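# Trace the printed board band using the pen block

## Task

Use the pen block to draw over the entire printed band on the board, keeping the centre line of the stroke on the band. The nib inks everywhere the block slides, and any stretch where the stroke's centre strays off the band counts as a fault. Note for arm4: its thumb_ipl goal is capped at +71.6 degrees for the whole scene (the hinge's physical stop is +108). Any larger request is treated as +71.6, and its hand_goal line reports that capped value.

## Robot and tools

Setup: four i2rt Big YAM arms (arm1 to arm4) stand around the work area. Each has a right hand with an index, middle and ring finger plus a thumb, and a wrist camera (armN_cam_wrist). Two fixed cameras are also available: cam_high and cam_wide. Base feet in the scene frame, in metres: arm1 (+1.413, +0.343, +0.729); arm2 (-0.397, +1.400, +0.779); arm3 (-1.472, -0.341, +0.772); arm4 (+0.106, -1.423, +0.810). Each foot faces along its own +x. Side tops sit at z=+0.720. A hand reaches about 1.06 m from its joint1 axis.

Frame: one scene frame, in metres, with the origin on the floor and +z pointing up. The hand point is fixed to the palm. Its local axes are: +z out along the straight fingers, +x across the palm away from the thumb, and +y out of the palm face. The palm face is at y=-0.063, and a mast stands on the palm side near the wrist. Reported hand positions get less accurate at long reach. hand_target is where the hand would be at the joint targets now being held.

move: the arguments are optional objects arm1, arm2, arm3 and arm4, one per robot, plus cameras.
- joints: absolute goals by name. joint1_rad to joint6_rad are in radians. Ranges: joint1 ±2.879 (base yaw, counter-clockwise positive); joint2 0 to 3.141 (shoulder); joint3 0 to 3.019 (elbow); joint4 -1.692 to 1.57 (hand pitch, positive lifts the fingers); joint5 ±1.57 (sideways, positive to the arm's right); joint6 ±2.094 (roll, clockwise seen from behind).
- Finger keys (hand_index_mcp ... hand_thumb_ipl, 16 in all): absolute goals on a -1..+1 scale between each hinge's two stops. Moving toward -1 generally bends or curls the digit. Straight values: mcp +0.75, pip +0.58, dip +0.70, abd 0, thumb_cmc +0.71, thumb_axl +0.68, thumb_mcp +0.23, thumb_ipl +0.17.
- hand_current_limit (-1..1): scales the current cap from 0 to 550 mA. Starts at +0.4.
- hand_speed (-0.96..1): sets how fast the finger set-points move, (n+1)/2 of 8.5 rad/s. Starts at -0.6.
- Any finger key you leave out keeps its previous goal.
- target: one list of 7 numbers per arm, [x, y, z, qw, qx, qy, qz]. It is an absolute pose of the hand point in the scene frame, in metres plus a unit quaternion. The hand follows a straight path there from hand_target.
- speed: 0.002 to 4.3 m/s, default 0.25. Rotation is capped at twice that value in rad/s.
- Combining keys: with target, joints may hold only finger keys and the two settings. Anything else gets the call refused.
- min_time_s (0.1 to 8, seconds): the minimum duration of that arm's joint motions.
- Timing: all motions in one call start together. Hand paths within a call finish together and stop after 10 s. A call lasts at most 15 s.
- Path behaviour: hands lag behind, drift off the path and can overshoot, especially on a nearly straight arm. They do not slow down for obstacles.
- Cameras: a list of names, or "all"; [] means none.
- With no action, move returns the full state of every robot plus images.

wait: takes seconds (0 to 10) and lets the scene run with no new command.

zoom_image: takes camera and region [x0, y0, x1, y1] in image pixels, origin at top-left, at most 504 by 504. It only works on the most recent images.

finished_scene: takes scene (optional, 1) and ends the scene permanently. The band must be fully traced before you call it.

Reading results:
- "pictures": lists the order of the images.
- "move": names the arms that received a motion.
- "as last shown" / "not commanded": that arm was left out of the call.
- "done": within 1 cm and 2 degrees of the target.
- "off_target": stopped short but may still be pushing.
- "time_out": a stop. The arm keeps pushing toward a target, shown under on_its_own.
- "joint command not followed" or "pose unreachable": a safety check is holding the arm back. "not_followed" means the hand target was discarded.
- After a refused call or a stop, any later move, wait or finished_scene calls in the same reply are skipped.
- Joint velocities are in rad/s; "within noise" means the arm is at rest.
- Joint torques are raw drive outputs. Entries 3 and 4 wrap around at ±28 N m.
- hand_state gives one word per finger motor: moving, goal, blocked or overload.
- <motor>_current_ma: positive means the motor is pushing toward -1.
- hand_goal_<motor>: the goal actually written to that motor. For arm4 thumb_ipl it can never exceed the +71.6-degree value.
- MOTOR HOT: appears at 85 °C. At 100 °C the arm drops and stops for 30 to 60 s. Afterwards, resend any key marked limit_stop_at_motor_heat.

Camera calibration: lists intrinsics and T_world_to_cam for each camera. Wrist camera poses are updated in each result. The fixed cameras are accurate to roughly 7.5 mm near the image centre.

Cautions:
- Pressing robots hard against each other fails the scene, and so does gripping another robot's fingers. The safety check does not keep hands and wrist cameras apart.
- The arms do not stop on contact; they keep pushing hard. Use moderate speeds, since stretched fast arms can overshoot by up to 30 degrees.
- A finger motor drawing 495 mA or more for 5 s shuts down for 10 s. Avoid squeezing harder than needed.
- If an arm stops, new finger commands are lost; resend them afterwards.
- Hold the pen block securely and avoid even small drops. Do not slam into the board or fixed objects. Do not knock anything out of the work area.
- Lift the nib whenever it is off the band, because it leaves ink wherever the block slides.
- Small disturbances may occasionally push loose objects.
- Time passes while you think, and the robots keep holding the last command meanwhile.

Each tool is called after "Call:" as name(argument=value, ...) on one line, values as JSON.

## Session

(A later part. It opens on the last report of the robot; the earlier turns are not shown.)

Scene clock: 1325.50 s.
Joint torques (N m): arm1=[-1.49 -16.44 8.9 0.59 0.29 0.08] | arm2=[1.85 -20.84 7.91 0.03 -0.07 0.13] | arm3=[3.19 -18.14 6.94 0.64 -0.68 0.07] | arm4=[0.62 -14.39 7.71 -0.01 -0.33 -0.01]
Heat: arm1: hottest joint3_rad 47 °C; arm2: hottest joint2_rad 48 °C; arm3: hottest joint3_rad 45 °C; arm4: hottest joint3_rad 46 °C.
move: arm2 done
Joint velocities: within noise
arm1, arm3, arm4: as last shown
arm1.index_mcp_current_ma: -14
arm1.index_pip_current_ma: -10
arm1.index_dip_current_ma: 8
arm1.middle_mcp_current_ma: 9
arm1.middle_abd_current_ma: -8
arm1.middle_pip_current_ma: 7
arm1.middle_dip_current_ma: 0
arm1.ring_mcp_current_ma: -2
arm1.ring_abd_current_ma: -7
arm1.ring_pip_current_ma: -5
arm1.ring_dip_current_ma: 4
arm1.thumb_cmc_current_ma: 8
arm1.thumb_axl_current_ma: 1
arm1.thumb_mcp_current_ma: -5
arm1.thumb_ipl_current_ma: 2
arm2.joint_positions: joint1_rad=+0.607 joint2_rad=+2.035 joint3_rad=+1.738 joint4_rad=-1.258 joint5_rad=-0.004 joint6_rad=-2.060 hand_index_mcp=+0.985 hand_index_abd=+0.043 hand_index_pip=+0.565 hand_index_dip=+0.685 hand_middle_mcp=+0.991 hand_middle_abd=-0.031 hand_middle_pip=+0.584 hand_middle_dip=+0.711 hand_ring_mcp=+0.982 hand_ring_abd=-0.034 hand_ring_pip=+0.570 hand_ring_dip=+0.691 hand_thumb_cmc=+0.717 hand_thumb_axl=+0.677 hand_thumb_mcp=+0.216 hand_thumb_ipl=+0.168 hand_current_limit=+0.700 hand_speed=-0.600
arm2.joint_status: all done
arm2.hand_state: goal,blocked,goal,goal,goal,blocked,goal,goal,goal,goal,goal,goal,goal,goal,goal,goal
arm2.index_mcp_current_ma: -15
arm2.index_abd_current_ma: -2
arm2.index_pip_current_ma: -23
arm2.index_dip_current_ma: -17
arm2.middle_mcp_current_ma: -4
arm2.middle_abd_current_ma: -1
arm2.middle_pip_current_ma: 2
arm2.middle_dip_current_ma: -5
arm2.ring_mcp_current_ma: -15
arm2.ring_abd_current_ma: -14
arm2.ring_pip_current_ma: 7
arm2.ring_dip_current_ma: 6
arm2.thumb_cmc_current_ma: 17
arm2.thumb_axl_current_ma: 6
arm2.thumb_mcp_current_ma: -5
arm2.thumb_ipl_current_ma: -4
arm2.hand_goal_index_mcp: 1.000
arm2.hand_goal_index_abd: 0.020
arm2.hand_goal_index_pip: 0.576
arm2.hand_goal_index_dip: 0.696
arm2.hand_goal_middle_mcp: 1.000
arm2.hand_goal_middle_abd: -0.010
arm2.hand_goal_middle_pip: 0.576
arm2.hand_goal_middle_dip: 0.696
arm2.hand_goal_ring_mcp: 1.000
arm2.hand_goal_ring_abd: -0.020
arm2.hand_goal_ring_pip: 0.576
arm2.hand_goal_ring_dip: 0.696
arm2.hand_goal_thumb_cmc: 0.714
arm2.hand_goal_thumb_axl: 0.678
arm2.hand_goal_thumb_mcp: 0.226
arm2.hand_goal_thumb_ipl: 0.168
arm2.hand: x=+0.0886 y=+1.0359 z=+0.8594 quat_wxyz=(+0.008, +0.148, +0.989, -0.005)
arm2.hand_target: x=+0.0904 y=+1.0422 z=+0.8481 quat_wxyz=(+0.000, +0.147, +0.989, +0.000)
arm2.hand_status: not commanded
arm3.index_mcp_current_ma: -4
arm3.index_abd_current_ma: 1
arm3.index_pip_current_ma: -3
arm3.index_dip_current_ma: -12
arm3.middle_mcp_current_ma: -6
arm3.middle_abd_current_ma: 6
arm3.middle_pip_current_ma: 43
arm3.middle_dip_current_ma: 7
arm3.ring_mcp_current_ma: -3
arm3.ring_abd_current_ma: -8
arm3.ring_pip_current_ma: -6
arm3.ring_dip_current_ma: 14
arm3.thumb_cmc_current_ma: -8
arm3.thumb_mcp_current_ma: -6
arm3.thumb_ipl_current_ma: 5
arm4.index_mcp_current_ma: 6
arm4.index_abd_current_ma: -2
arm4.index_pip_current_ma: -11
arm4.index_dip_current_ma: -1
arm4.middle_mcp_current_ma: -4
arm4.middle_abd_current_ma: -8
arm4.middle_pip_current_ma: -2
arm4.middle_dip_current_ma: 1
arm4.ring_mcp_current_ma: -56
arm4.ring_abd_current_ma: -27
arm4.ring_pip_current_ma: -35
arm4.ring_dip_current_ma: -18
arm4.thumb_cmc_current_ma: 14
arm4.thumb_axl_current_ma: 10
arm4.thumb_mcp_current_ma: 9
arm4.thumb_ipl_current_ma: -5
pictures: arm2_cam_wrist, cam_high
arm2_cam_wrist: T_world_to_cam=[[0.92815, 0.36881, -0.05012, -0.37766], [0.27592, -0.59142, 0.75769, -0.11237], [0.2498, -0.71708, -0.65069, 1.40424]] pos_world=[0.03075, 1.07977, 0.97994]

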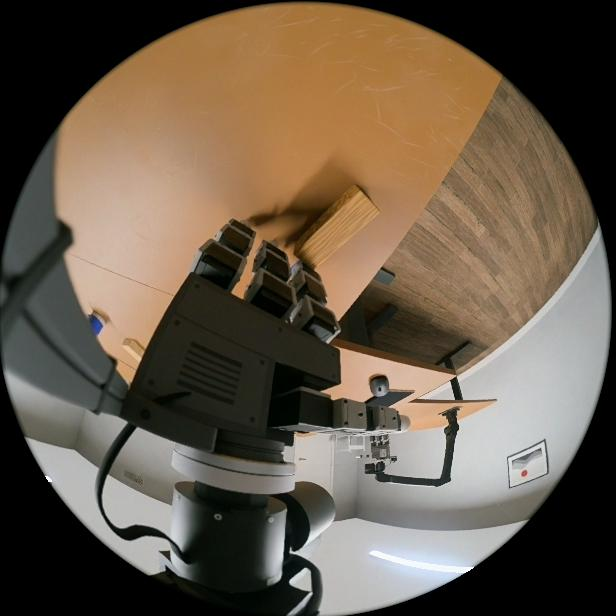

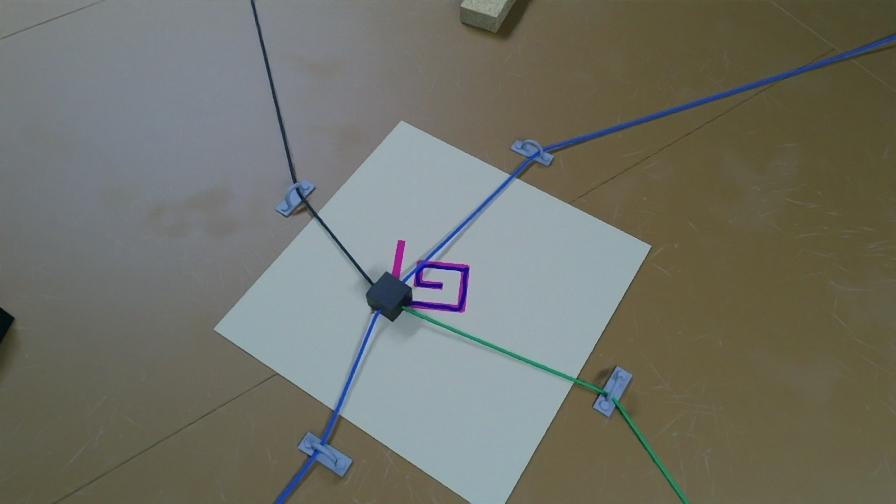

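Not yet taut. Keep stepping arm2.

Call:
move(arm2={"joints": {"joint1_rad": 0.635}, "min_time_s": 1.2}, cameras=["cam_high"])

Call:
zoom_image(camera="cam_high", region=[363, 265, 419, 321])

Scene clock: 1329.80 s.
Joint torques (N m): arm1=[-1.55 -16.38 8.91 0.57 0.28 0.08] | arm2=[2.32 -20.78 7.91 0.02 -0.21 0.13] | arm3=[3.02 -18.08 6.91 0.61 -0.69 0.06] | arm4=[0.62 -14.45 7.69 -0.03 -0.34 0]
Heat: arm1: hottest joint3_rad 47 °C; arm2: hottest joint2_rad 48 °C; arm3: hottest joint3_rad 45 °C; arm4: hottest joint3_rad 46 °C.
move: arm2 done
Joint velocities: within noise
arm1, arm3, arm4: as last shown
arm1.index_mcp_current_ma: -16
arm1.index_pip_current_ma: -17
arm1.index_dip_current_ma: 9
arm1.middle_mcp_current_ma: 5
arm1.middle_abd_current_ma: -4
arm1.middle_pip_current_ma: 6
arm1.middle_dip_current_ma: -3
arm1.ring_mcp_current_ma: -3
arm1.ring_abd_current_ma: -8
arm1.ring_pip_current_ma: -6
arm1.ring_dip_current_ma: 10
arm1.thumb_cmc_current_ma: 11
arm1.thumb_axl_current_ma: -3
arm1.thumb_mcp_current_ma: -7
arm1.thumb_ipl_current_ma: 5
arm2.joint_positions: joint1_rad=+0.620 joint2_rad=+2.035 joint3_rad=+1.738 joint4_rad=-1.258 joint5_rad=+0.000 joint6_rad=-2.060 hand_index_mcp=+1.000 hand_index_abd=+0.039 hand_index_pip=+0.599 hand_index_dip=+0.693 hand_middle_mcp=+0.991 hand_middle_abd=-0.031 hand_middle_pip=+0.584 hand_middle_dip=+0.711 hand_ring_mcp=+0.982 hand_ring_abd=-0.034 hand_ring_pip=+0.570 hand_ring_dip=+0.691 hand_thumb_cmc=+0.717 hand_thumb_axl=+0.677 hand_thumb_mcp=+0.216 hand_thumb_ipl=+0.168 hand_current_limit=+0.700 hand_speed=-0.600
arm2.joint_status: all done
arm2.hand_state: goal,goal,blocked,goal,goal,blocked,goal,goal,goal,goal,goal,goal,goal,goal,goal,goal
arm2.index_mcp_current_ma: 9
arm2.index_abd_current_ma: -2
arm2.index_pip_current_ma: 23
arm2.index_dip_current_ma: 1
arm2.middle_mcp_current_ma: 1
arm2.middle_abd_current_ma: -17
arm2.middle_pip_current_ma: -1
arm2.middle_dip_current_ma: 1
arm2.ring_mcp_current_ma: 2
arm2.ring_abd_current_ma: -5
arm2.ring_pip_current_ma: -1
arm2.ring_dip_current_ma: 1
arm2.thumb_cmc_current_ma: 2
arm2.thumb_axl_current_ma: 6
arm2.thumb_mcp_current_ma: -4
arm2.thumb_ipl_current_ma: -1
arm2.hand_goal_index_mcp: 1.000
arm2.hand_goal_index_abd: 0.020
arm2.hand_goal_index_pip: 0.576
arm2.hand_goal_index_dip: 0.696
arm2.hand_goal_middle_mcp: 1.000
arm2.hand_goal_middle_abd: -0.010
arm2.hand_goal_middle_pip: 0.576
arm2.hand_goal_middle_dip: 0.696
arm2.hand_goal_ring_mcp: 1.000
arm2.hand_goal_ring_abd: -0.020
arm2.hand_goal_ring_pip: 0.576
arm2.hand_goal_ring_dip: 0.696
arm2.hand_goal_thumb_cmc: 0.714
arm2.hand_goal_thumb_axl: 0.678
arm2.hand_goal_thumb_mcp: 0.226
arm2.hand_goal_thumb_ipl: 0.168
arm2.hand: x=+0.0927 y=+1.0416 z=+0.8590 quat_wxyz=(+0.007, +0.141, +0.990, -0.007)
arm2.hand_target: x=+0.0969 y=+1.0512 z=+0.8480 quat_wxyz=(+0.000, +0.138, +0.990, +0.000)
arm2.hand_status: not commanded
arm3.index_mcp_current_ma: -5
arm3.index_abd_current_ma: 4
arm3.index_pip_current_ma: 2
arm3.index_dip_current_ma: -6
arm3.middle_mcp_current_ma: 5
arm3.middle_abd_current_ma: -2
arm3.middle_pip_current_ma: 25
arm3.middle_dip_current_ma: 1
arm3.ring_mcp_current_ma: -23
arm3.ring_abd_current_ma: -4
arm3.ring_pip_current_ma: -11
arm3.ring_dip_current_ma: 8
arm3.thumb_cmc_current_ma: -7
arm3.thumb_axl_current_ma: 6
arm3.thumb_mcp_current_ma: -10
arm3.thumb_ipl_current_ma: 4
arm4.joint_positions: joint1_rad=-0.696 joint2_rad=+1.858 joint3_rad=+1.330 joint4_rad=-1.045 joint5_rad=+0.022 joint6_rad=+2.053 hand_index_mcp=+0.994 hand_index_abd=+0.036 hand_index_pip=+0.583 hand_index_dip=+0.700 hand_middle_mcp=+0.991 hand_middle_abd=-0.044 hand_middle_pip=+0.579 hand_middle_dip=+0.694 hand_ring_mcp=+0.938 hand_ring_abd=-0.097 hand_ring_pip=+0.543 hand_ring_dip=+0.678 hand_thumb_cmc=+0.712 hand_thumb_axl=+0.677 hand_thumb_mcp=+0.219 hand_thumb_ipl=+0.168 hand_current_limit=+0.700 hand_speed=-0.600
arm4.index_mcp_current_ma: -3
arm4.index_abd_current_ma: -5
arm4.index_pip_current_ma: -5
arm4.index_dip_current_ma: -3
arm4.middle_mcp_current_ma: 3
arm4.middle_abd_current_ma: -1
arm4.middle_pip_current_ma: 5
arm4.middle_dip_current_ma: 9
arm4.ring_mcp_current_ma: -35
arm4.ring_abd_current_ma: -14
arm4.ring_pip_current_ma: -26
arm4.ring_dip_current_ma: -11
arm4.thumb_cmc_current_ma: 17
arm4.thumb_axl_current_ma: 0
arm4.thumb_mcp_current_ma: 7
arm4.thumb_ipl_current_ma: -14

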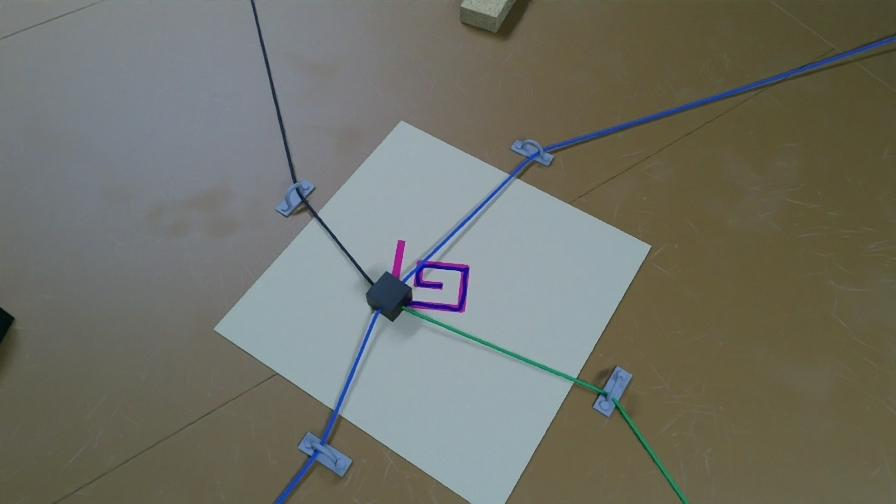

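Scaled by 9.000.

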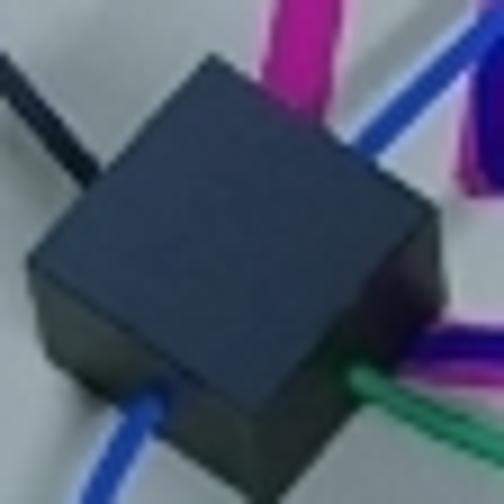

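Call:
move(arm2={"joints": {"joint1_rad": 0.65}, "min_time_s": 1.2}, cameras=["cam_high"])

Call:
zoom_image(camera="cam_high", region=[363, 265, 419, 321])

Scene clock: 1334.47 s.
Joint torques (N m): arm1=[-1.44 -16.44 8.91 0.57 0.29 0.08] | arm2=[2.9 -20.84 7.92 0.03 -0.36 0.11] | arm3=[3.14 -18.14 6.97 0.58 -0.67 0.06] | arm4=[0.62 -14.39 7.71 -0.03 -0.33 0]
Heat: arm1: hottest joint3_rad 47 °C; arm2: hottest joint2_rad 48 °C; arm3: hottest joint3_rad 45 °C; arm4: hottest joint3_rad 46 °C.
move: arm2 done
Joint velocities: within noise
arm1, arm3, arm4: as last shown
arm1.index_pip_current_ma: -16
arm1.middle_mcp_current_ma: 7
arm1.middle_abd_current_ma: -1
arm1.middle_pip_current_ma: 8
arm1.middle_dip_current_ma: -6
arm1.ring_mcp_current_ma: -2
arm1.ring_abd_current_ma: -9
arm1.ring_pip_current_ma: -5
arm1.ring_dip_current_ma: 0
arm1.thumb_cmc_current_ma: 13
arm1.thumb_axl_current_ma: 0
arm1.thumb_mcp_current_ma: -8
arm1.thumb_ipl_current_ma: 9
arm2.joint_positions: joint1_rad=+0.628 joint2_rad=+2.035 joint3_rad=+1.738 joint4_rad=-1.258 joint5_rad=+0.004 joint6_rad=-2.059 hand_index_mcp=+1.000 hand_index_abd=+0.033 hand_index_pip=+0.634 hand_index_dip=+0.704 hand_middle_mcp=+0.991 hand_middle_abd=-0.031 hand_middle_pip=+0.584 hand_middle_dip=+0.711 hand_ring_mcp=+0.982 hand_ring_abd=-0.034 hand_ring_pip=+0.570 hand_ring_dip=+0.691 hand_thumb_cmc=+0.717 hand_thumb_axl=+0.677 hand_thumb_mcp=+0.216 hand_thumb_ipl=+0.168 hand_current_limit=+0.700 hand_speed=-0.600
arm2.joint_status: all done
arm2.hand_state: goal,goal,blocked,goal,goal,blocked,goal,goal,goal,goal,goal,goal,goal,goal,goal,goal
arm2.index_mcp_current_ma: 2
arm2.index_abd_current_ma: -2
arm2.index_pip_current_ma: 50
arm2.index_dip_current_ma: 15
arm2.middle_mcp_current_ma: -7
arm2.middle_abd_current_ma: -8
arm2.middle_pip_current_ma: 20
arm2.middle_dip_current_ma: 1
arm2.ring_mcp_current_ma: 9
arm2.ring_abd_current_ma: -4
arm2.ring_pip_current_ma: 4
arm2.ring_dip_current_ma: 0
arm2.thumb_cmc_current_ma: -3
arm2.thumb_axl_current_ma: 5
arm2.thumb_mcp_current_ma: -5
arm2.thumb_ipl_current_ma: -7
arm2.hand_goal_index_mcp: 1.000
arm2.hand_goal_index_abd: 0.020
arm2.hand_goal_index_pip: 0.576
arm2.hand_goal_index_dip: 0.696
arm2.hand_goal_middle_mcp: 1.000
arm2.hand_goal_middle_abd: -0.010
arm2.hand_goal_middle_pip: 0.576
arm2.hand_goal_middle_dip: 0.696
arm2.hand_goal_ring_mcp: 1.000
arm2.hand_goal_ring_abd: -0.020
arm2.hand_goal_ring_pip: 0.576
arm2.hand_goal_ring_dip: 0.696
arm2.hand_goal_thumb_cmc: 0.714
arm2.hand_goal_thumb_axl: 0.678
arm2.hand_goal_thumb_mcp: 0.226
arm2.hand_goal_thumb_ipl: 0.168
arm2.hand: x=+0.0954 y=+1.0451 z=+0.8587 quat_wxyz=(+0.005, +0.138, +0.990, -0.008)
arm2.hand_target: x=+0.1020 y=+1.0584 z=+0.8480 quat_wxyz=(+0.000, +0.131, +0.991, +0.000)
arm2.hand_status: not commanded
arm3.index_abd_current_ma: 5
arm3.index_pip_current_ma: -3
arm3.index_dip_current_ma: -12
arm3.middle_mcp_current_ma: -5
arm3.middle_abd_current_ma: 1
arm3.middle_pip_current_ma: 51
arm3.middle_dip_current_ma: -1
arm3.ring_mcp_current_ma: -5
arm3.ring_abd_current_ma: -7
arm3.ring_pip_current_ma: -6
arm3.ring_dip_current_ma: 5
arm3.thumb_cmc_current_ma: 2
arm3.thumb_axl_current_ma: 3
arm3.thumb_mcp_current_ma: -6
arm3.thumb_ipl_current_ma: 6
arm4.joint_positions: joint1_rad=-0.696 joint2_rad=+1.858 joint3_rad=+1.330 joint4_rad=-1.045 joint5_rad=+0.022 joint6_rad=+2.053 hand_index_mcp=+0.994 hand_index_abd=+0.036 hand_index_pip=+0.583 hand_index_dip=+0.700 hand_middle_mcp=+0.991 hand_middle_abd=-0.044 hand_middle_pip=+0.579 hand_middle_dip=+0.697 hand_ring_mcp=+0.938 hand_ring_abd=-0.097 hand_ring_pip=+0.543 hand_ring_dip=+0.678 hand_thumb_cmc=+0.712 hand_thumb_axl=+0.677 hand_thumb_mcp=+0.219 hand_thumb_ipl=+0.168 hand_current_limit=+0.700 hand_speed=-0.600
arm4.index_mcp_current_ma: -1
arm4.index_abd_current_ma: -7
arm4.index_pip_current_ma: 4
arm4.index_dip_current_ma: 8
arm4.middle_mcp_current_ma: -4
arm4.middle_abd_current_ma: 0
arm4.middle_pip_current_ma: 10
arm4.middle_dip_current_ma: -8
arm4.ring_mcp_current_ma: -54
arm4.ring_abd_current_ma: -16
arm4.ring_pip_current_ma: -28
arm4.ring_dip_current_ma: -23
arm4.thumb_axl_current_ma: 7
arm4.thumb_mcp_current_ma: 4
arm4.thumb_ipl_current_ma: -5

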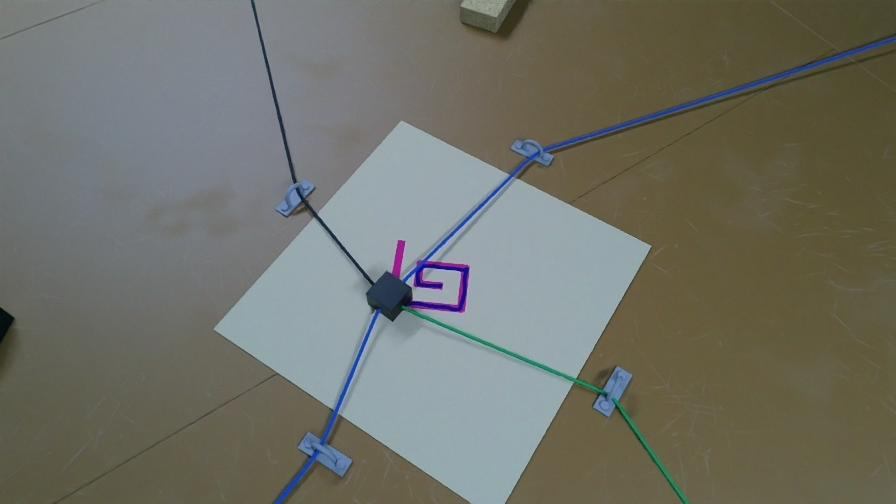

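Scaled by 9.000.

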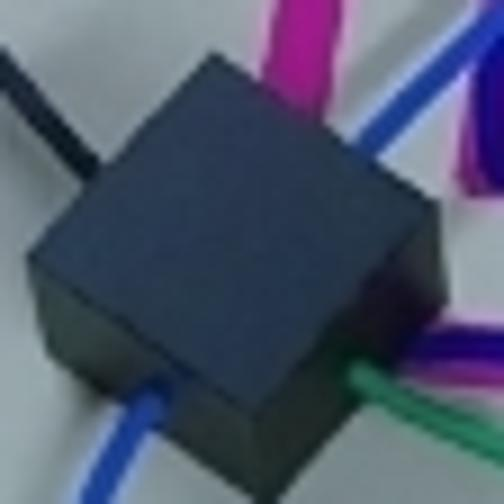

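Call:
move(arm2={"joints": {"joint1_rad": 0.662}, "min_time_s": 1.2}, cameras=["cam_high"])

Call:
zoom_image(camera="cam_high", region=[363, 265, 419, 321])

Scene clock: 1338.80 s.
Joint torques (N m): arm1=[-1.61 -16.38 8.91 0.58 0.3 0.07] | arm2=[3.25 -20.84 7.94 0.05 -0.46 0.1] | arm3=[3.14 -18.26 6.91 0.55 -0.64 0.04] | arm4=[0.62 -14.27 7.69 -0.05 -0.34 0]
Heat: arm1: hottest joint3_rad 47 °C; arm2: hottest joint2_rad 48 °C; arm3: hottest joint3_rad 45 °C; arm4: hottest joint3_rad 46 °C.
move: arm2 done
Joint velocities: within noise
arm1, arm3, arm4: as last shown
arm1.index_mcp_current_ma: -14
arm1.index_abd_current_ma: 15
arm1.index_pip_current_ma: -12
arm1.index_dip_current_ma: 3
arm1.middle_abd_current_ma: -4
arm1.middle_pip_current_ma: 12
arm1.middle_dip_current_ma: 0
arm1.ring_mcp_current_ma: -1
arm1.ring_abd_current_ma: -7
arm1.ring_pip_current_ma: 0
arm1.ring_dip_current_ma: 5
arm1.thumb_cmc_current_ma: 14
arm1.thumb_axl_current_ma: 3
arm1.thumb_mcp_current_ma: -7
arm1.thumb_ipl_current_ma: 3
arm2.joint_positions: joint1_rad=+0.637 joint2_rad=+2.035 joint3_rad=+1.738 joint4_rad=-1.258 joint5_rad=+0.007 joint6_rad=-2.058 hand_index_mcp=+1.000 hand_index_abd=+0.025 hand_index_pip=+0.657 hand_index_dip=+0.712 hand_middle_mcp=+0.991 hand_middle_abd=-0.031 hand_middle_pip=+0.584 hand_middle_dip=+0.711 hand_ring_mcp=+0.982 hand_ring_abd=-0.034 hand_ring_pip=+0.570 hand_ring_dip=+0.691 hand_thumb_cmc=+0.717 hand_thumb_axl=+0.677 hand_thumb_mcp=+0.216 hand_thumb_ipl=+0.168 hand_current_limit=+0.700 hand_speed=-0.600
arm2.joint_status: all done
arm2.hand_state: goal,goal,blocked,goal,goal,blocked,goal,goal,goal,goal,goal,goal,goal,goal,goal,goal
arm2.index_mcp_current_ma: 17
arm2.index_abd_current_ma: 0
arm2.index_pip_current_ma: 67
arm2.index_dip_current_ma: 26
arm2.middle_mcp_current_ma: -5
arm2.middle_abd_current_ma: -17
arm2.middle_pip_current_ma: -6
arm2.middle_dip_current_ma: 5
arm2.ring_mcp_current_ma: 1
arm2.ring_abd_current_ma: -3
arm2.ring_pip_current_ma: -2
arm2.ring_dip_current_ma: 10
arm2.thumb_cmc_current_ma: -11
arm2.thumb_axl_current_ma: 2
arm2.thumb_mcp_current_ma: -15
arm2.thumb_ipl_current_ma: -2
arm2.hand_goal_index_mcp: 1.000
arm2.hand_goal_index_abd: 0.020
arm2.hand_goal_index_pip: 0.576
arm2.hand_goal_index_dip: 0.696
arm2.hand_goal_middle_mcp: 1.000
arm2.hand_goal_middle_abd: -0.010
arm2.hand_goal_middle_pip: 0.576
arm2.hand_goal_middle_dip: 0.696
arm2.hand_goal_ring_mcp: 1.000
arm2.hand_goal_ring_abd: -0.020
arm2.hand_goal_ring_pip: 0.576
arm2.hand_goal_ring_dip: 0.696
arm2.hand_goal_thumb_cmc: 0.714
arm2.hand_goal_thumb_axl: 0.678
arm2.hand_goal_thumb_mcp: 0.226
arm2.hand_goal_thumb_ipl: 0.168
arm2.hand: x=+0.0982 y=+1.0491 z=+0.8584 quat_wxyz=(+0.005, +0.134, +0.991, -0.009)
arm2.hand_target: x=+0.1061 y=+1.0645 z=+0.8480 quat_wxyz=(+0.000, +0.125, +0.992, +0.000)
arm2.hand_status: not commanded
arm3.joint_positions: joint1_rad=+0.766 joint2_rad=+2.097 joint3_rad=+1.838 joint4_rad=-1.305 joint5_rad=+0.027 joint6_rad=-2.066 hand_index_mcp=+0.991 hand_index_abd=+0.020 hand_index_pip=+0.571 hand_index_dip=+0.699 hand_middle_mcp=+1.000 hand_middle_abd=-0.022 hand_middle_pip=+0.617 hand_middle_dip=+0.704 hand_ring_mcp=+0.996 hand_ring_abd=-0.020 hand_ring_pip=+0.578 hand_ring_dip=+0.702 hand_thumb_cmc=+0.719 hand_thumb_axl=+0.677 hand_thumb_mcp=+0.221 hand_thumb_ipl=+0.168 hand_current_limit=+0.700 hand_speed=-0.600
arm3.index_mcp_current_ma: -10
arm3.index_abd_current_ma: 11
arm3.index_pip_current_ma: -1
arm3.index_dip_current_ma: -5
arm3.middle_mcp_current_ma: -12
arm3.middle_abd_current_ma: -2
arm3.middle_pip_current_ma: 45
arm3.middle_dip_current_ma: 5
arm3.ring_mcp_current_ma: -11
arm3.ring_abd_current_ma: 3
arm3.ring_pip_current_ma: 1
arm3.ring_dip_current_ma: 1
arm3.thumb_cmc_current_ma: -11
arm3.thumb_axl_current_ma: -6
arm3.thumb_mcp_current_ma: -5
arm3.thumb_ipl_current_ma: 13
arm3.hand: x=-1.1482 y=+0.1951 z=+0.8486 quat_wxyz=(+0.003, -0.643, +0.766, -0.005)
arm3.hand_target: x=-1.1589 y=+0.2016 z=+0.8482 quat_wxyz=(+0.002, -0.646, +0.764, +0.001)
arm4.joint_positions: joint1_rad=-0.696 joint2_rad=+1.858 joint3_rad=+1.330 joint4_rad=-1.045 joint5_rad=+0.022 joint6_rad=+2.053 hand_index_mcp=+0.994 hand_index_abd=+0.036 hand_index_pip=+0.583 hand_index_dip=+0.700 hand_middle_mcp=+0.991 hand_middle_abd=-0.044 hand_middle_pip=+0.583 hand_middle_dip=+0.698 hand_ring_mcp=+0.938 hand_ring_abd=-0.097 hand_ring_pip=+0.543 hand_ring_dip=+0.678 hand_thumb_cmc=+0.712 hand_thumb_axl=+0.677 hand_thumb_mcp=+0.219 hand_thumb_ipl=+0.168 hand_current_limit=+0.700 hand_speed=-0.600
arm4.index_mcp_current_ma: 12
arm4.index_abd_current_ma: 2
arm4.index_pip_current_ma: -6
arm4.index_dip_current_ma: 1
arm4.middle_mcp_current_ma: -3
arm4.middle_abd_current_ma: -5
arm4.middle_pip_current_ma: 8
arm4.middle_dip_current_ma: -1
arm4.ring_mcp_current_ma: -55
arm4.ring_abd_current_ma: -23
arm4.ring_pip_current_ma: -24
arm4.ring_dip_current_ma: -22
arm4.thumb_cmc_current_ma: -1
arm4.thumb_axl_current_ma: 8
arm4.thumb_ipl_current_ma: -8

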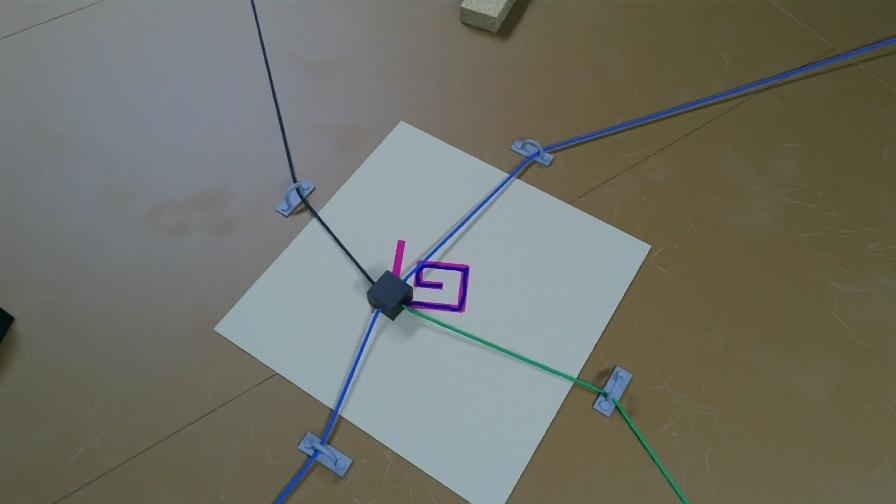

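Scaled by 9.000.

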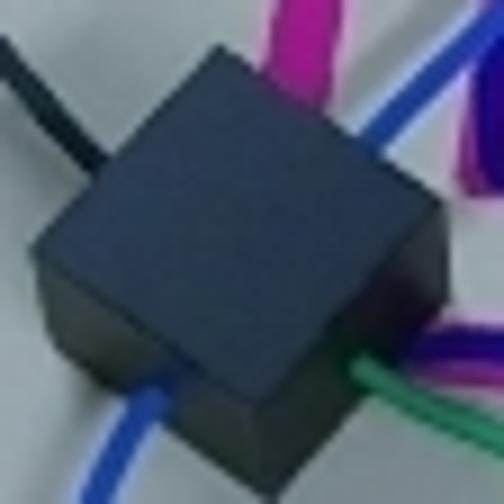

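Call:
move(arm2={"joints": {"joint1_rad": 0.675}, "min_time_s": 1.2}, arm3={"joints": {"joint1_rad": 0.789}, "min_time_s": 1.2}, cameras=["cam_high"])

Call:
zoom_image(camera="cam_high", region=[363, 260, 419, 316])

Scene clock: 1347.77 s.
Joint torques (N m): arm1=[-1.55 -16.38 8.9 0.57 0.29 0.08] | arm2=[3.08 -20.84 7.94 -0.02 -0.52 0.1] | arm3=[3.43 -18.02 6.87 0.62 -0.59 0.05] | arm4=[0.62 -14.39 7.69 -0.03 -0.34 0]
Heat: arm1: hottest joint3_rad 47 °C; arm2: hottest joint2_rad 48 °C; arm3: hottest joint3_rad 45 °C; arm4: hottest joint3_rad 46 °C.
move: arm2 done; arm3 done
Joint velocities: within noise
arm1, arm4: as last shown
arm1.index_mcp_current_ma: -18
arm1.index_abd_current_ma: 16
arm1.index_pip_current_ma: -11
arm1.index_dip_current_ma: 10
arm1.middle_mcp_current_ma: 10
arm1.middle_dip_current_ma: -4
arm1.ring_abd_current_ma: -3
arm1.ring_pip_current_ma: -4
arm1.ring_dip_current_ma: 10
arm1.thumb_cmc_current_ma: 8
arm1.thumb_axl_current_ma: -3
arm1.thumb_mcp_current_ma: -11
arm1.thumb_ipl_current_ma: 9
arm2.joint_positions: joint1_rad=+0.651 joint2_rad=+2.035 joint3_rad=+1.738 joint4_rad=-1.256 joint5_rad=+0.008 joint6_rad=-2.057 hand_index_mcp=+1.000 hand_index_abd=+0.023 hand_index_pip=+0.670 hand_index_dip=+0.716 hand_middle_mcp=+0.991 hand_middle_abd=-0.031 hand_middle_pip=+0.584 hand_middle_dip=+0.711 hand_ring_mcp=+0.982 hand_ring_abd=-0.034 hand_ring_pip=+0.570 hand_ring_dip=+0.691 hand_thumb_cmc=+0.717 hand_thumb_axl=+0.677 hand_thumb_mcp=+0.216 hand_thumb_ipl=+0.168 hand_current_limit=+0.700 hand_speed=-0.600
arm2.joint_status: all done
arm2.hand_state: goal,goal,blocked,blocked,goal,blocked,goal,goal,goal,goal,goal,goal,goal,goal,goal,goal
arm2.index_mcp_current_ma: 0
arm2.index_abd_current_ma: -5
arm2.index_pip_current_ma: 96
arm2.index_dip_current_ma: 26
arm2.middle_mcp_current_ma: -13
arm2.middle_abd_current_ma: -25
arm2.middle_pip_current_ma: 8
arm2.middle_dip_current_ma: -1
arm2.ring_mcp_current_ma: 0
arm2.ring_abd_current_ma: -12
arm2.ring_pip_current_ma: -30
arm2.ring_dip_current_ma: 9
arm2.thumb_cmc_current_ma: -6
arm2.thumb_axl_current_ma: 19
arm2.thumb_mcp_current_ma: -4
arm2.thumb_ipl_current_ma: 2
arm2.hand_goal_index_mcp: 1.000
arm2.hand_goal_index_abd: 0.020
arm2.hand_goal_index_pip: 0.576
arm2.hand_goal_index_dip: 0.696
arm2.hand_goal_middle_mcp: 1.000
arm2.hand_goal_middle_abd: -0.010
arm2.hand_goal_middle_pip: 0.576
arm2.hand_goal_middle_dip: 0.696
arm2.hand_goal_ring_mcp: 1.000
arm2.hand_goal_ring_abd: -0.020
arm2.hand_goal_ring_pip: 0.576
arm2.hand_goal_ring_dip: 0.696
arm2.hand_goal_thumb_cmc: 0.714
arm2.hand_goal_thumb_axl: 0.678
arm2.hand_goal_thumb_mcp: 0.226
arm2.hand_goal_thumb_ipl: 0.168
arm2.hand: x=+0.1033 y=+1.0556 z=+0.8582 quat_wxyz=(+0.005, +0.127, +0.992, -0.011)
arm2.hand_target: x=+0.1104 y=+1.0710 z=+0.8479 quat_wxyz=(+0.000, +0.118, +0.993, +0.000)
arm2.hand_status: not commanded
arm3.joint_positions: joint1_rad=+0.769 joint2_rad=+2.097 joint3_rad=+1.838 joint4_rad=-1.305 joint5_rad=+0.026 joint6_rad=-2.066 hand_index_mcp=+0.991 hand_index_abd=+0.020 hand_index_pip=+0.571 hand_index_dip=+0.699 hand_middle_mcp=+1.000 hand_middle_abd=-0.022 hand_middle_pip=+0.617 hand_middle_dip=+0.704 hand_ring_mcp=+0.996 hand_ring_abd=-0.020 hand_ring_pip=+0.578 hand_ring_dip=+0.702 hand_thumb_cmc=+0.719 hand_thumb_axl=+0.677 hand_thumb_mcp=+0.221 hand_thumb_ipl=+0.168 hand_current_limit=+0.700 hand_speed=-0.600
arm3.joint_status: all done
arm3.hand_state: goal,goal,goal,goal,goal,goal,blocked,goal,goal,goal,goal,goal,goal,goal,goal,goal
arm3.index_mcp_current_ma: -5
arm3.index_abd_current_ma: -3
arm3.index_pip_current_ma: 1
arm3.index_dip_current_ma: -5
arm3.middle_mcp_current_ma: 4
arm3.middle_abd_current_ma: 7
arm3.middle_pip_current_ma: 44
arm3.middle_dip_current_ma: 3
arm3.ring_mcp_current_ma: -17
arm3.ring_abd_current_ma: 4
arm3.ring_pip_current_ma: -3
arm3.ring_dip_current_ma: 9
arm3.thumb_cmc_current_ma: 0
arm3.thumb_axl_current_ma: -1
arm3.thumb_mcp_current_ma: -5
arm3.thumb_ipl_current_ma: 0
arm3.hand_goal_index_mcp: 1.000
arm3.hand_goal_index_abd: 0.020
arm3.hand_goal_index_pip: 0.576
arm3.hand_goal_index_dip: 0.696
arm3.hand_goal_middle_mcp: 1.000
arm3.hand_goal_middle_abd: -0.010
arm3.hand_goal_middle_pip: 0.576
arm3.hand_goal_middle_dip: 0.696
arm3.hand_goal_ring_mcp: 1.000
arm3.hand_goal_ring_abd: -0.020
arm3.hand_goal_ring_pip: 0.576
arm3.hand_goal_ring_dip: 0.696
arm3.hand_goal_thumb_cmc: 0.714
arm3.hand_goal_thumb_axl: 0.678
arm3.hand_goal_thumb_mcp: 0.226
arm3.hand_goal_thumb_ipl: 0.168
arm3.hand: x=-1.1504 y=+0.1965 z=+0.8488 quat_wxyz=(+0.003, -0.644, +0.765, -0.004)
arm3.hand_target: x=-1.1627 y=+0.2037 z=+0.8483 quat_wxyz=(+0.002, -0.648, +0.761, +0.001)
arm3.hand_status: not commanded
arm4.joint_positions: joint1_rad=-0.696 joint2_rad=+1.858 joint3_rad=+1.330 joint4_rad=-1.045 joint5_rad=+0.022 joint6_rad=+2.053 hand_index_mcp=+0.994 hand_index_abd=+0.036 hand_index_pip=+0.583 hand_index_dip=+0.700 hand_middle_mcp=+0.991 hand_middle_abd=-0.043 hand_middle_pip=+0.579 hand_middle_dip=+0.697 hand_ring_mcp=+0.938 hand_ring_abd=-0.097 hand_ring_pip=+0.543 hand_ring_dip=+0.678 hand_thumb_cmc=+0.712 hand_thumb_axl=+0.677 hand_thumb_mcp=+0.219 hand_thumb_ipl=+0.168 hand_current_limit=+0.700 hand_speed=-0.600
arm4.index_mcp_current_ma: 10
arm4.index_abd_current_ma: -3
arm4.index_pip_current_ma: -9
arm4.index_dip_current_ma: 3
arm4.middle_mcp_current_ma: -5
arm4.middle_abd_current_ma: -3
arm4.middle_dip_current_ma: 1
arm4.ring_mcp_current_ma: -48
arm4.ring_abd_current_ma: -33
arm4.ring_pip_current_ma: -32
arm4.ring_dip_current_ma: -13
arm4.thumb_cmc_current_ma: 12
arm4.thumb_mcp_current_ma: 1
arm4.thumb_ipl_current_ma: -7

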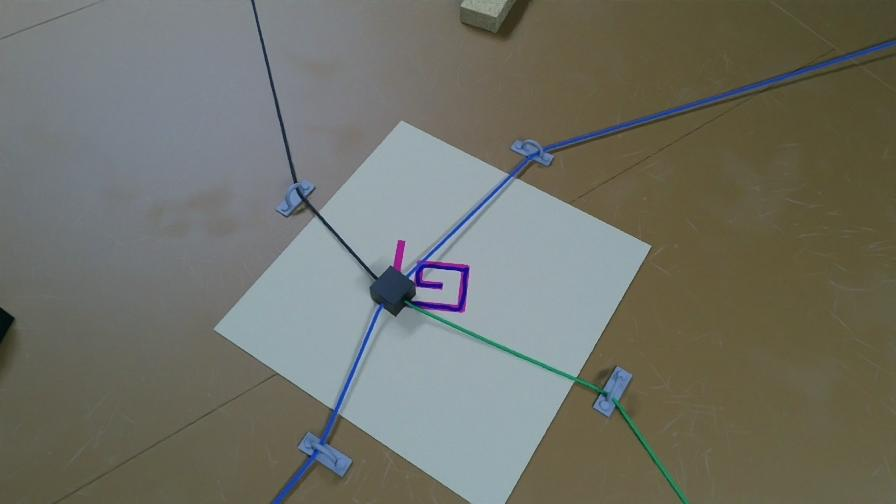

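Scaled by 9.000.

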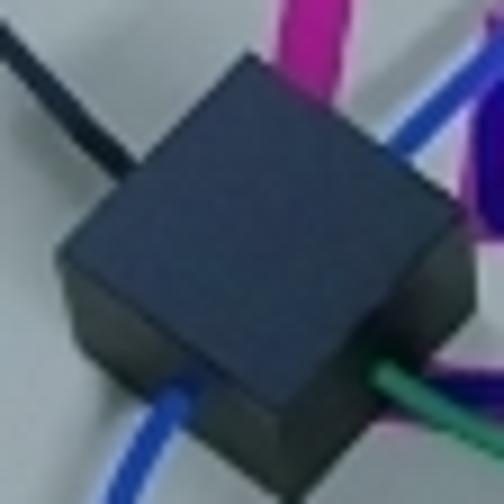

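Call:
move(arm2={"joints": {"joint1_rad": 0.6905}, "min_time_s": 1.5}, arm3={"joints": {"joint1_rad": 0.8005}, "min_time_s": 1.5}, arm4={"joints": {"joint1_rad": -0.64}, "min_time_s": 1.5}, cameras=["cam_high"])

Call:
zoom_image(camera="cam_high", region=[366, 253, 422, 309])

Scene clock: 1355.17 s.
Joint torques (N m): arm1=[-1.44 -16.44 8.87 0.55 0.29 0.07] | arm2=[2.96 -20.84 7.92 -0.02 -0.52 0.1] | arm3=[3.78 -18.14 6.93 0.61 -0.59 0.07] | arm4=[0.62 -14.33 7.69 -0.05 -0.34 -0.01]
Heat: arm1: hottest joint3_rad 47 °C; arm2: hottest joint2_rad 49 °C; arm3: hottest joint3_rad 45 °C; arm4: hottest joint3_rad 46 °C.
move: arm2 done; arm3 done; arm4 done
Joint velocities: within noise
arm1: as last shown
arm1.index_mcp_current_ma: -16
arm1.index_abd_current_ma: 18
arm1.index_dip_current_ma: 9
arm1.middle_mcp_current_ma: 7
arm1.middle_abd_current_ma: -5
arm1.middle_pip_current_ma: 8
arm1.middle_dip_current_ma: -5
arm1.ring_mcp_current_ma: 0
arm1.ring_abd_current_ma: -9
arm1.ring_pip_current_ma: 0
arm1.thumb_axl_current_ma: -1
arm1.thumb_mcp_current_ma: -9
arm1.thumb_ipl_current_ma: 2
arm2.joint_positions: joint1_rad=+0.669 joint2_rad=+2.035 joint3_rad=+1.738 joint4_rad=-1.256 joint5_rad=+0.008 joint6_rad=-2.057 hand_index_mcp=+1.000 hand_index_abd=+0.023 hand_index_pip=+0.670 hand_index_dip=+0.716 hand_middle_mcp=+0.991 hand_middle_abd=-0.031 hand_middle_pip=+0.584 hand_middle_dip=+0.711 hand_ring_mcp=+0.982 hand_ring_abd=-0.034 hand_ring_pip=+0.570 hand_ring_dip=+0.691 hand_thumb_cmc=+0.717 hand_thumb_axl=+0.677 hand_thumb_mcp=+0.216 hand_thumb_ipl=+0.168 hand_current_limit=+0.700 hand_speed=-0.600
arm2.joint_status: all done
arm2.hand_state: goal,goal,blocked,blocked,goal,blocked,goal,goal,goal,goal,goal,goal,goal,goal,goal,goal
arm2.index_mcp_current_ma: 11
arm2.index_abd_current_ma: -3
arm2.index_pip_current_ma: 111
arm2.index_dip_current_ma: 18
arm2.middle_mcp_current_ma: -8
arm2.middle_abd_current_ma: -9
arm2.middle_pip_current_ma: -10
arm2.middle_dip_current_ma: -14
arm2.ring_mcp_current_ma: 8
arm2.ring_abd_current_ma: -16
arm2.ring_pip_current_ma: 0
arm2.ring_dip_current_ma: 14
arm2.thumb_cmc_current_ma: 2
arm2.thumb_axl_current_ma: 3
arm2.thumb_mcp_current_ma: 5
arm2.thumb_ipl_current_ma: -16
arm2.hand_goal_index_mcp: 1.000
arm2.hand_goal_index_abd: 0.020
arm2.hand_goal_index_pip: 0.576
arm2.hand_goal_index_dip: 0.696
arm2.hand_goal_middle_mcp: 1.000
arm2.hand_goal_middle_abd: -0.010
arm2.hand_goal_middle_pip: 0.576
arm2.hand_goal_middle_dip: 0.696
arm2.hand_goal_ring_mcp: 1.000
arm2.hand_goal_ring_abd: -0.020
arm2.hand_goal_ring_pip: 0.576
arm2.hand_goal_ring_dip: 0.696
arm2.hand_goal_thumb_cmc: 0.714
arm2.hand_goal_thumb_axl: 0.678
arm2.hand_goal_thumb_mcp: 0.226
arm2.hand_goal_thumb_ipl: 0.168
arm2.hand: x=+0.1093 y=+1.0644 z=+0.8582 quat_wxyz=(+0.005, +0.119, +0.993, -0.011)
arm2.hand_target: x=+0.1154 y=+1.0789 z=+0.8479 quat_wxyz=(+0.000, +0.111, +0.994, +0.000)
arm2.hand_status: not commanded
arm3.joint_positions: joint1_rad=+0.777 joint2_rad=+2.097 joint3_rad=+1.838 joint4_rad=-1.305 joint5_rad=+0.026 joint6_rad=-2.066 hand_index_mcp=+0.991 hand_index_abd=+0.020 hand_index_pip=+0.571 hand_index_dip=+0.699 hand_middle_mcp=+1.000 hand_middle_abd=-0.022 hand_middle_pip=+0.618 hand_middle_dip=+0.704 hand_ring_mcp=+0.996 hand_ring_abd=-0.020 hand_ring_pip=+0.578 hand_ring_dip=+0.702 hand_thumb_cmc=+0.719 hand_thumb_axl=+0.677 hand_thumb_mcp=+0.221 hand_thumb_ipl=+0.168 hand_current_limit=+0.700 hand_speed=-0.600
arm3.joint_status: all done
arm3.hand_state: goal,goal,goal,goal,goal,goal,blocked,goal,goal,goal,goal,goal,goal,goal,goal,goal
arm3.index_mcp_current_ma: 1
arm3.index_abd_current_ma: -1
arm3.index_pip_current_ma: 4
arm3.index_dip_current_ma: -2
arm3.middle_mcp_current_ma: 2
arm3.middle_abd_current_ma: 7
arm3.middle_pip_current_ma: 34
arm3.middle_dip_current_ma: -5
arm3.ring_mcp_current_ma: -10
arm3.ring_abd_current_ma: 2
arm3.ring_pip_current_ma: 2
arm3.ring_dip_current_ma: 14
arm3.thumb_cmc_current_ma: -1
arm3.thumb_axl_current_ma: 4
arm3.thumb_mcp_current_ma: -10
arm3.thumb_ipl_current_ma: 13
arm3.hand_goal_index_mcp: 1.000
arm3.hand_goal_index_abd: 0.020
arm3.hand_goal_index_pip: 0.576
arm3.hand_goal_index_dip: 0.696
arm3.hand_goal_middle_mcp: 1.000
arm3.hand_goal_middle_abd: -0.010
arm3.hand_goal_middle_pip: 0.576
arm3.hand_goal_middle_dip: 0.696
arm3.hand_goal_ring_mcp: 1.000
arm3.hand_goal_ring_abd: -0.020
arm3.hand_goal_ring_pip: 0.576
arm3.hand_goal_ring_dip: 0.696
arm3.hand_goal_thumb_cmc: 0.714
arm3.hand_goal_thumb_axl: 0.678
arm3.hand_goal_thumb_mcp: 0.226
arm3.hand_goal_thumb_ipl: 0.168
arm3.hand: x=-1.1548 y=+0.1990 z=+0.8489 quat_wxyz=(+0.003, -0.647, +0.762, -0.004)
arm3.hand_target: x=-1.1691 y=+0.2072 z=+0.8484 quat_wxyz=(+0.002, -0.653, +0.758, +0.001)
arm3.hand_status: not commanded
arm4.joint_positions: joint1_rad=-0.656 joint2_rad=+1.858 joint3_rad=+1.330 joint4_rad=-1.045 joint5_rad=+0.022 joint6_rad=+2.053 hand_index_mcp=+0.994 hand_index_abd=+0.036 hand_index_pip=+0.583 hand_index_dip=+0.700 hand_middle_mcp=+0.991 hand_middle_abd=-0.043 hand_middle_pip=+0.579 hand_middle_dip=+0.694 hand_ring_mcp=+0.938 hand_ring_abd=-0.097 hand_ring_pip=+0.543 hand_ring_dip=+0.678 hand_thumb_cmc=+0.712 hand_thumb_axl=+0.677 hand_thumb_mcp=+0.219 hand_thumb_ipl=+0.168 hand_current_limit=+0.700 hand_speed=-0.600
arm4.joint_status: all done
arm4.hand_state: goal,goal,goal,goal,goal,goal,goal,goal,blocked,blocked,blocked,goal,goal,goal,goal,goal
arm4.index_mcp_current_ma: 7
arm4.index_abd_current_ma: -2
arm4.index_pip_current_ma: -11
arm4.index_dip_current_ma: 5
arm4.middle_mcp_current_ma: 1
arm4.middle_abd_current_ma: -6
arm4.middle_pip_current_ma: 12
arm4.middle_dip_current_ma: -4
arm4.ring_mcp_current_ma: -45
arm4.ring_abd_current_ma: -20
arm4.ring_pip_current_ma: -26
arm4.ring_dip_current_ma: -16
arm4.thumb_cmc_current_ma: 0
arm4.thumb_axl_current_ma: 8
arm4.thumb_mcp_current_ma: 2
arm4.thumb_ipl_current_ma: 4
arm4.hand_goal_index_mcp: 1.000
arm4.hand_goal_index_abd: 0.030
arm4.hand_goal_index_pip: 0.576
arm4.hand_goal_index_dip: 0.696
arm4.hand_goal_middle_mcp: 1.000
arm4.hand_goal_middle_abd: -0.030
arm4.hand_goal_middle_pip: 0.576
arm4.hand_goal_middle_dip: 0.696
arm4.hand_goal_ring_mcp: 1.000
arm4.hand_goal_ring_abd: -0.030
arm4.hand_goal_ring_pip: 0.576
arm4.hand_goal_ring_dip: 0.696
arm4.hand_goal_thumb_cmc: 0.714
arm4.hand_goal_thumb_axl: 0.678
arm4.hand_goal_thumb_mcp: 0.226
arm4.hand_goal_thumb_ipl: 0.168
arm4.hand: x=+0.4018 y=-1.0589 z=+0.8454 quat_wxyz=(+0.004, +0.962, +0.274, +0.003)
arm4.hand_target: x=+0.3930 y=-1.0550 z=+0.8446 quat_wxyz=(+0.001, +0.960, +0.280, -0.001)
arm4.hand_status: not commanded

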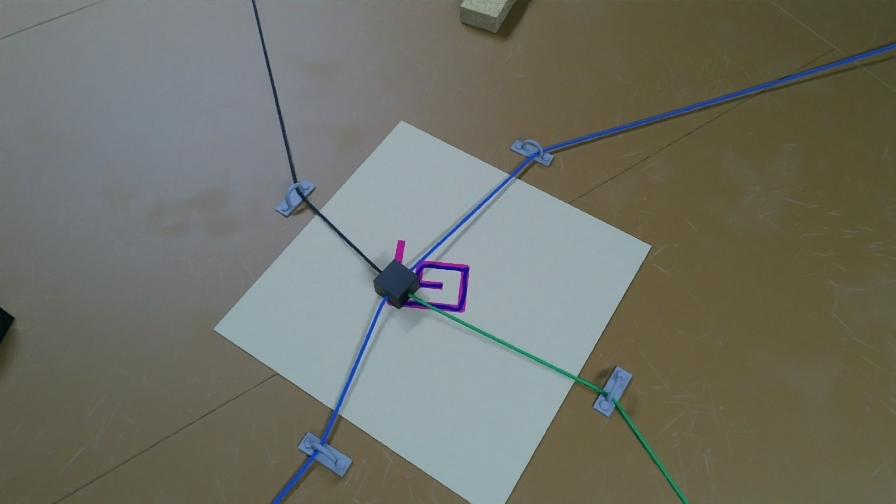

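Scaled by 9.000.

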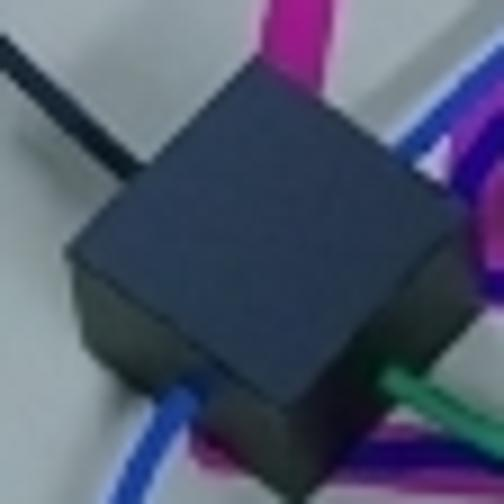

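Call:
move(arm2={"joints": {"joint1_rad": 0.696}, "min_time_s": 1.5}, arm3={"joints": {"joint1_rad": 0.814}, "min_time_s": 1.2}, cameras=["cam_high"])

Call:
zoom_image(camera="cam_high", region=[366, 250, 422, 306])

Scene clock: 1365.93 s.
Joint torques (N m): arm1=[-1.44 -16.38 8.88 0.58 0.29 0.08] | arm2=[2.9 -20.84 7.94 -0.02 -0.49 0.1] | arm3=[4.25 -18.26 6.95 0.57 -0.61 0.06] | arm4=[0.62 -14.33 7.69 -0.03 -0.34 0]
Heat: arm1: hottest joint3_rad 47 °C; arm2: hottest joint2_rad 49 °C; arm3: hottest joint3_rad 45 °C; arm4: hottest joint3_rad 46 °C.
move: arm2 done; arm3 done
Joint velocities: within noise
arm1, arm4: as last shown
arm1.index_mcp_current_ma: -19
arm1.index_abd_current_ma: 13
arm1.index_pip_current_ma: -18
arm1.index_dip_current_ma: 3
arm1.middle_mcp_current_ma: 12
arm1.middle_abd_current_ma: -7
arm1.middle_pip_current_ma: 5
arm1.middle_dip_current_ma: 0
arm1.ring_mcp_current_ma: 2
arm1.ring_abd_current_ma: -5
arm1.ring_pip_current_ma: -2
arm1.ring_dip_current_ma: 6
arm1.thumb_cmc_current_ma: 9
arm1.thumb_axl_current_ma: 5
arm1.thumb_mcp_current_ma: -5
arm1.thumb_ipl_current_ma: 8
arm2.joint_positions: joint1_rad=+0.675 joint2_rad=+2.035 joint3_rad=+1.738 joint4_rad=-1.256 joint5_rad=+0.007 joint6_rad=-2.057 hand_index_mcp=+1.000 hand_index_abd=+0.022 hand_index_pip=+0.670 hand_index_dip=+0.716 hand_middle_mcp=+0.991 hand_middle_abd=-0.035 hand_middle_pip=+0.584 hand_middle_dip=+0.711 hand_ring_mcp=+0.982 hand_ring_abd=-0.034 hand_ring_pip=+0.570 hand_ring_dip=+0.691 hand_thumb_cmc=+0.717 hand_thumb_axl=+0.677 hand_thumb_mcp=+0.216 hand_thumb_ipl=+0.168 hand_current_limit=+0.700 hand_speed=-0.600
arm2.joint_status: all done
arm2.hand_state: goal,goal,blocked,goal,goal,blocked,goal,goal,goal,goal,goal,goal,goal,goal,goal,goal
arm2.index_mcp_current_ma: 7
arm2.index_abd_current_ma: -19
arm2.index_pip_current_ma: 80
arm2.index_dip_current_ma: 28
arm2.middle_mcp_current_ma: -16
arm2.middle_abd_current_ma: -14
arm2.middle_pip_current_ma: 12
arm2.middle_dip_current_ma: 5
arm2.ring_mcp_current_ma: -1
arm2.ring_abd_current_ma: -14
arm2.ring_pip_current_ma: 2
arm2.ring_dip_current_ma: -4
arm2.thumb_cmc_current_ma: -11
arm2.thumb_axl_current_ma: 2
arm2.thumb_mcp_current_ma: -14
arm2.thumb_ipl_current_ma: -13
arm2.hand_goal_index_mcp: 1.000
arm2.hand_goal_index_abd: 0.020
arm2.hand_goal_index_pip: 0.576
arm2.hand_goal_index_dip: 0.696
arm2.hand_goal_middle_mcp: 1.000
arm2.hand_goal_middle_abd: -0.010
arm2.hand_goal_middle_pip: 0.576
arm2.hand_goal_middle_dip: 0.696
arm2.hand_goal_ring_mcp: 1.000
arm2.hand_goal_ring_abd: -0.020
arm2.hand_goal_ring_pip: 0.576
arm2.hand_goal_ring_dip: 0.696
arm2.hand_goal_thumb_cmc: 0.714
arm2.hand_goal_thumb_axl: 0.678
arm2.hand_goal_thumb_mcp: 0.226
arm2.hand_goal_thumb_ipl: 0.168
arm2.hand: x=+0.1114 y=+1.0676 z=+0.8582 quat_wxyz=(+0.005, +0.116, +0.993, -0.010)
arm2.hand_target: x=+0.1173 y=+1.0819 z=+0.8479 quat_wxyz=(+0.000, +0.108, +0.994, +0.000)
arm2.hand_status: not commanded
arm3.joint_positions: joint1_rad=+0.784 joint2_rad=+2.097 joint3_rad=+1.838 joint4_rad=-1.305 joint5_rad=+0.027 joint6_rad=-2.066 hand_index_mcp=+0.991 hand_index_abd=+0.020 hand_index_pip=+0.571 hand_index_dip=+0.699 hand_middle_mcp=+1.000 hand_middle_abd=-0.023 hand_middle_pip=+0.618 hand_middle_dip=+0.704 hand_ring_mcp=+0.996 hand_ring_abd=-0.020 hand_ring_pip=+0.578 hand_ring_dip=+0.702 hand_thumb_cmc=+0.719 hand_thumb_axl=+0.677 hand_thumb_mcp=+0.221 hand_thumb_ipl=+0.168 hand_current_limit=+0.700 hand_speed=-0.600
arm3.joint_status: all done
arm3.hand_state: goal,goal,goal,goal,goal,goal,blocked,goal,goal,goal,goal,goal,goal,goal,goal,goal
arm3.index_mcp_current_ma: 3
arm3.index_abd_current_ma: 9
arm3.index_pip_current_ma: -3
arm3.index_dip_current_ma: -6
arm3.middle_mcp_current_ma: 7
arm3.middle_abd_current_ma: 11
arm3.middle_pip_current_ma: 43
arm3.middle_dip_current_ma: 0
arm3.ring_mcp_current_ma: -16
arm3.ring_abd_current_ma: 5
arm3.ring_pip_current_ma: 9
arm3.ring_dip_current_ma: 13
arm3.thumb_cmc_current_ma: -8
arm3.thumb_axl_current_ma: -3
arm3.thumb_mcp_current_ma: -4
arm3.thumb_ipl_current_ma: 0
arm3.hand_goal_index_mcp: 1.000
arm3.hand_goal_index_abd: 0.020
arm3.hand_goal_index_pip: 0.576
arm3.hand_goal_index_dip: 0.696
arm3.hand_goal_middle_mcp: 1.000
arm3.hand_goal_middle_abd: -0.010
arm3.hand_goal_middle_pip: 0.576
arm3.hand_goal_middle_dip: 0.696
arm3.hand_goal_ring_mcp: 1.000
arm3.hand_goal_ring_abd: -0.020
arm3.hand_goal_ring_pip: 0.576
arm3.hand_goal_ring_dip: 0.696
arm3.hand_goal_thumb_cmc: 0.714
arm3.hand_goal_thumb_axl: 0.678
arm3.hand_goal_thumb_mcp: 0.226
arm3.hand_goal_thumb_ipl: 0.168
arm3.hand: x=-1.1584 y=+0.2011 z=+0.8489 quat_wxyz=(+0.004, -0.650, +0.760, -0.004)
arm3.hand_target: x=-1.1766 y=+0.2113 z=+0.8486 quat_wxyz=(+0.003, -0.658, +0.753, +0.001)
arm3.hand_status: not commanded
arm4.joint_positions: joint1_rad=-0.656 joint2_rad=+1.858 joint3_rad=+1.330 joint4_rad=-1.045 joint5_rad=+0.022 joint6_rad=+2.053 hand_index_mcp=+0.994 hand_index_abd=+0.036 hand_index_pip=+0.583 hand_index_dip=+0.700 hand_middle_mcp=+0.991 hand_middle_abd=-0.044 hand_middle_pip=+0.583 hand_middle_dip=+0.697 hand_ring_mcp=+0.938 hand_ring_abd=-0.097 hand_ring_pip=+0.543 hand_ring_dip=+0.678 hand_thumb_cmc=+0.712 hand_thumb_axl=+0.677 hand_thumb_mcp=+0.219 hand_thumb_ipl=+0.168 hand_current_limit=+0.700 hand_speed=-0.600
arm4.index_mcp_current_ma: 0
arm4.index_abd_current_ma: 6
arm4.index_pip_current_ma: -1
arm4.index_dip_current_ma: -8
arm4.middle_mcp_current_ma: -8
arm4.middle_abd_current_ma: -2
arm4.middle_pip_current_ma: 10
arm4.middle_dip_current_ma: 0
arm4.ring_mcp_current_ma: -52
arm4.ring_abd_current_ma: -32
arm4.ring_pip_current_ma: -28
arm4.ring_dip_current_ma: -12
arm4.thumb_cmc_current_ma: 15
arm4.thumb_axl_current_ma: -5
arm4.thumb_mcp_current_ma: 1
arm4.thumb_ipl_current_ma: 1

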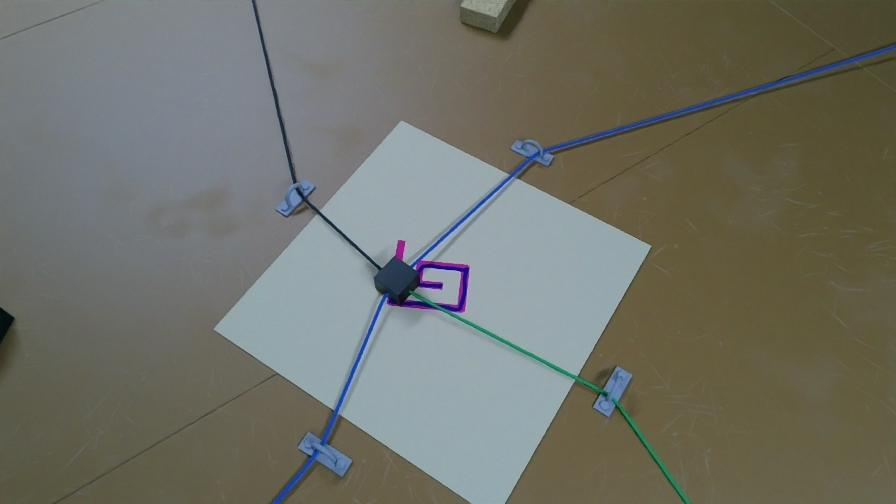

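Scaled by 9.000.

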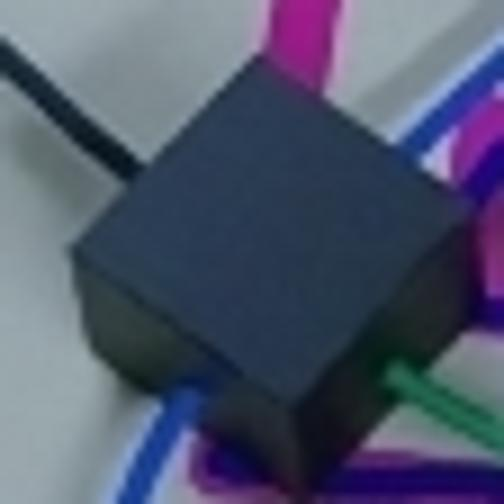

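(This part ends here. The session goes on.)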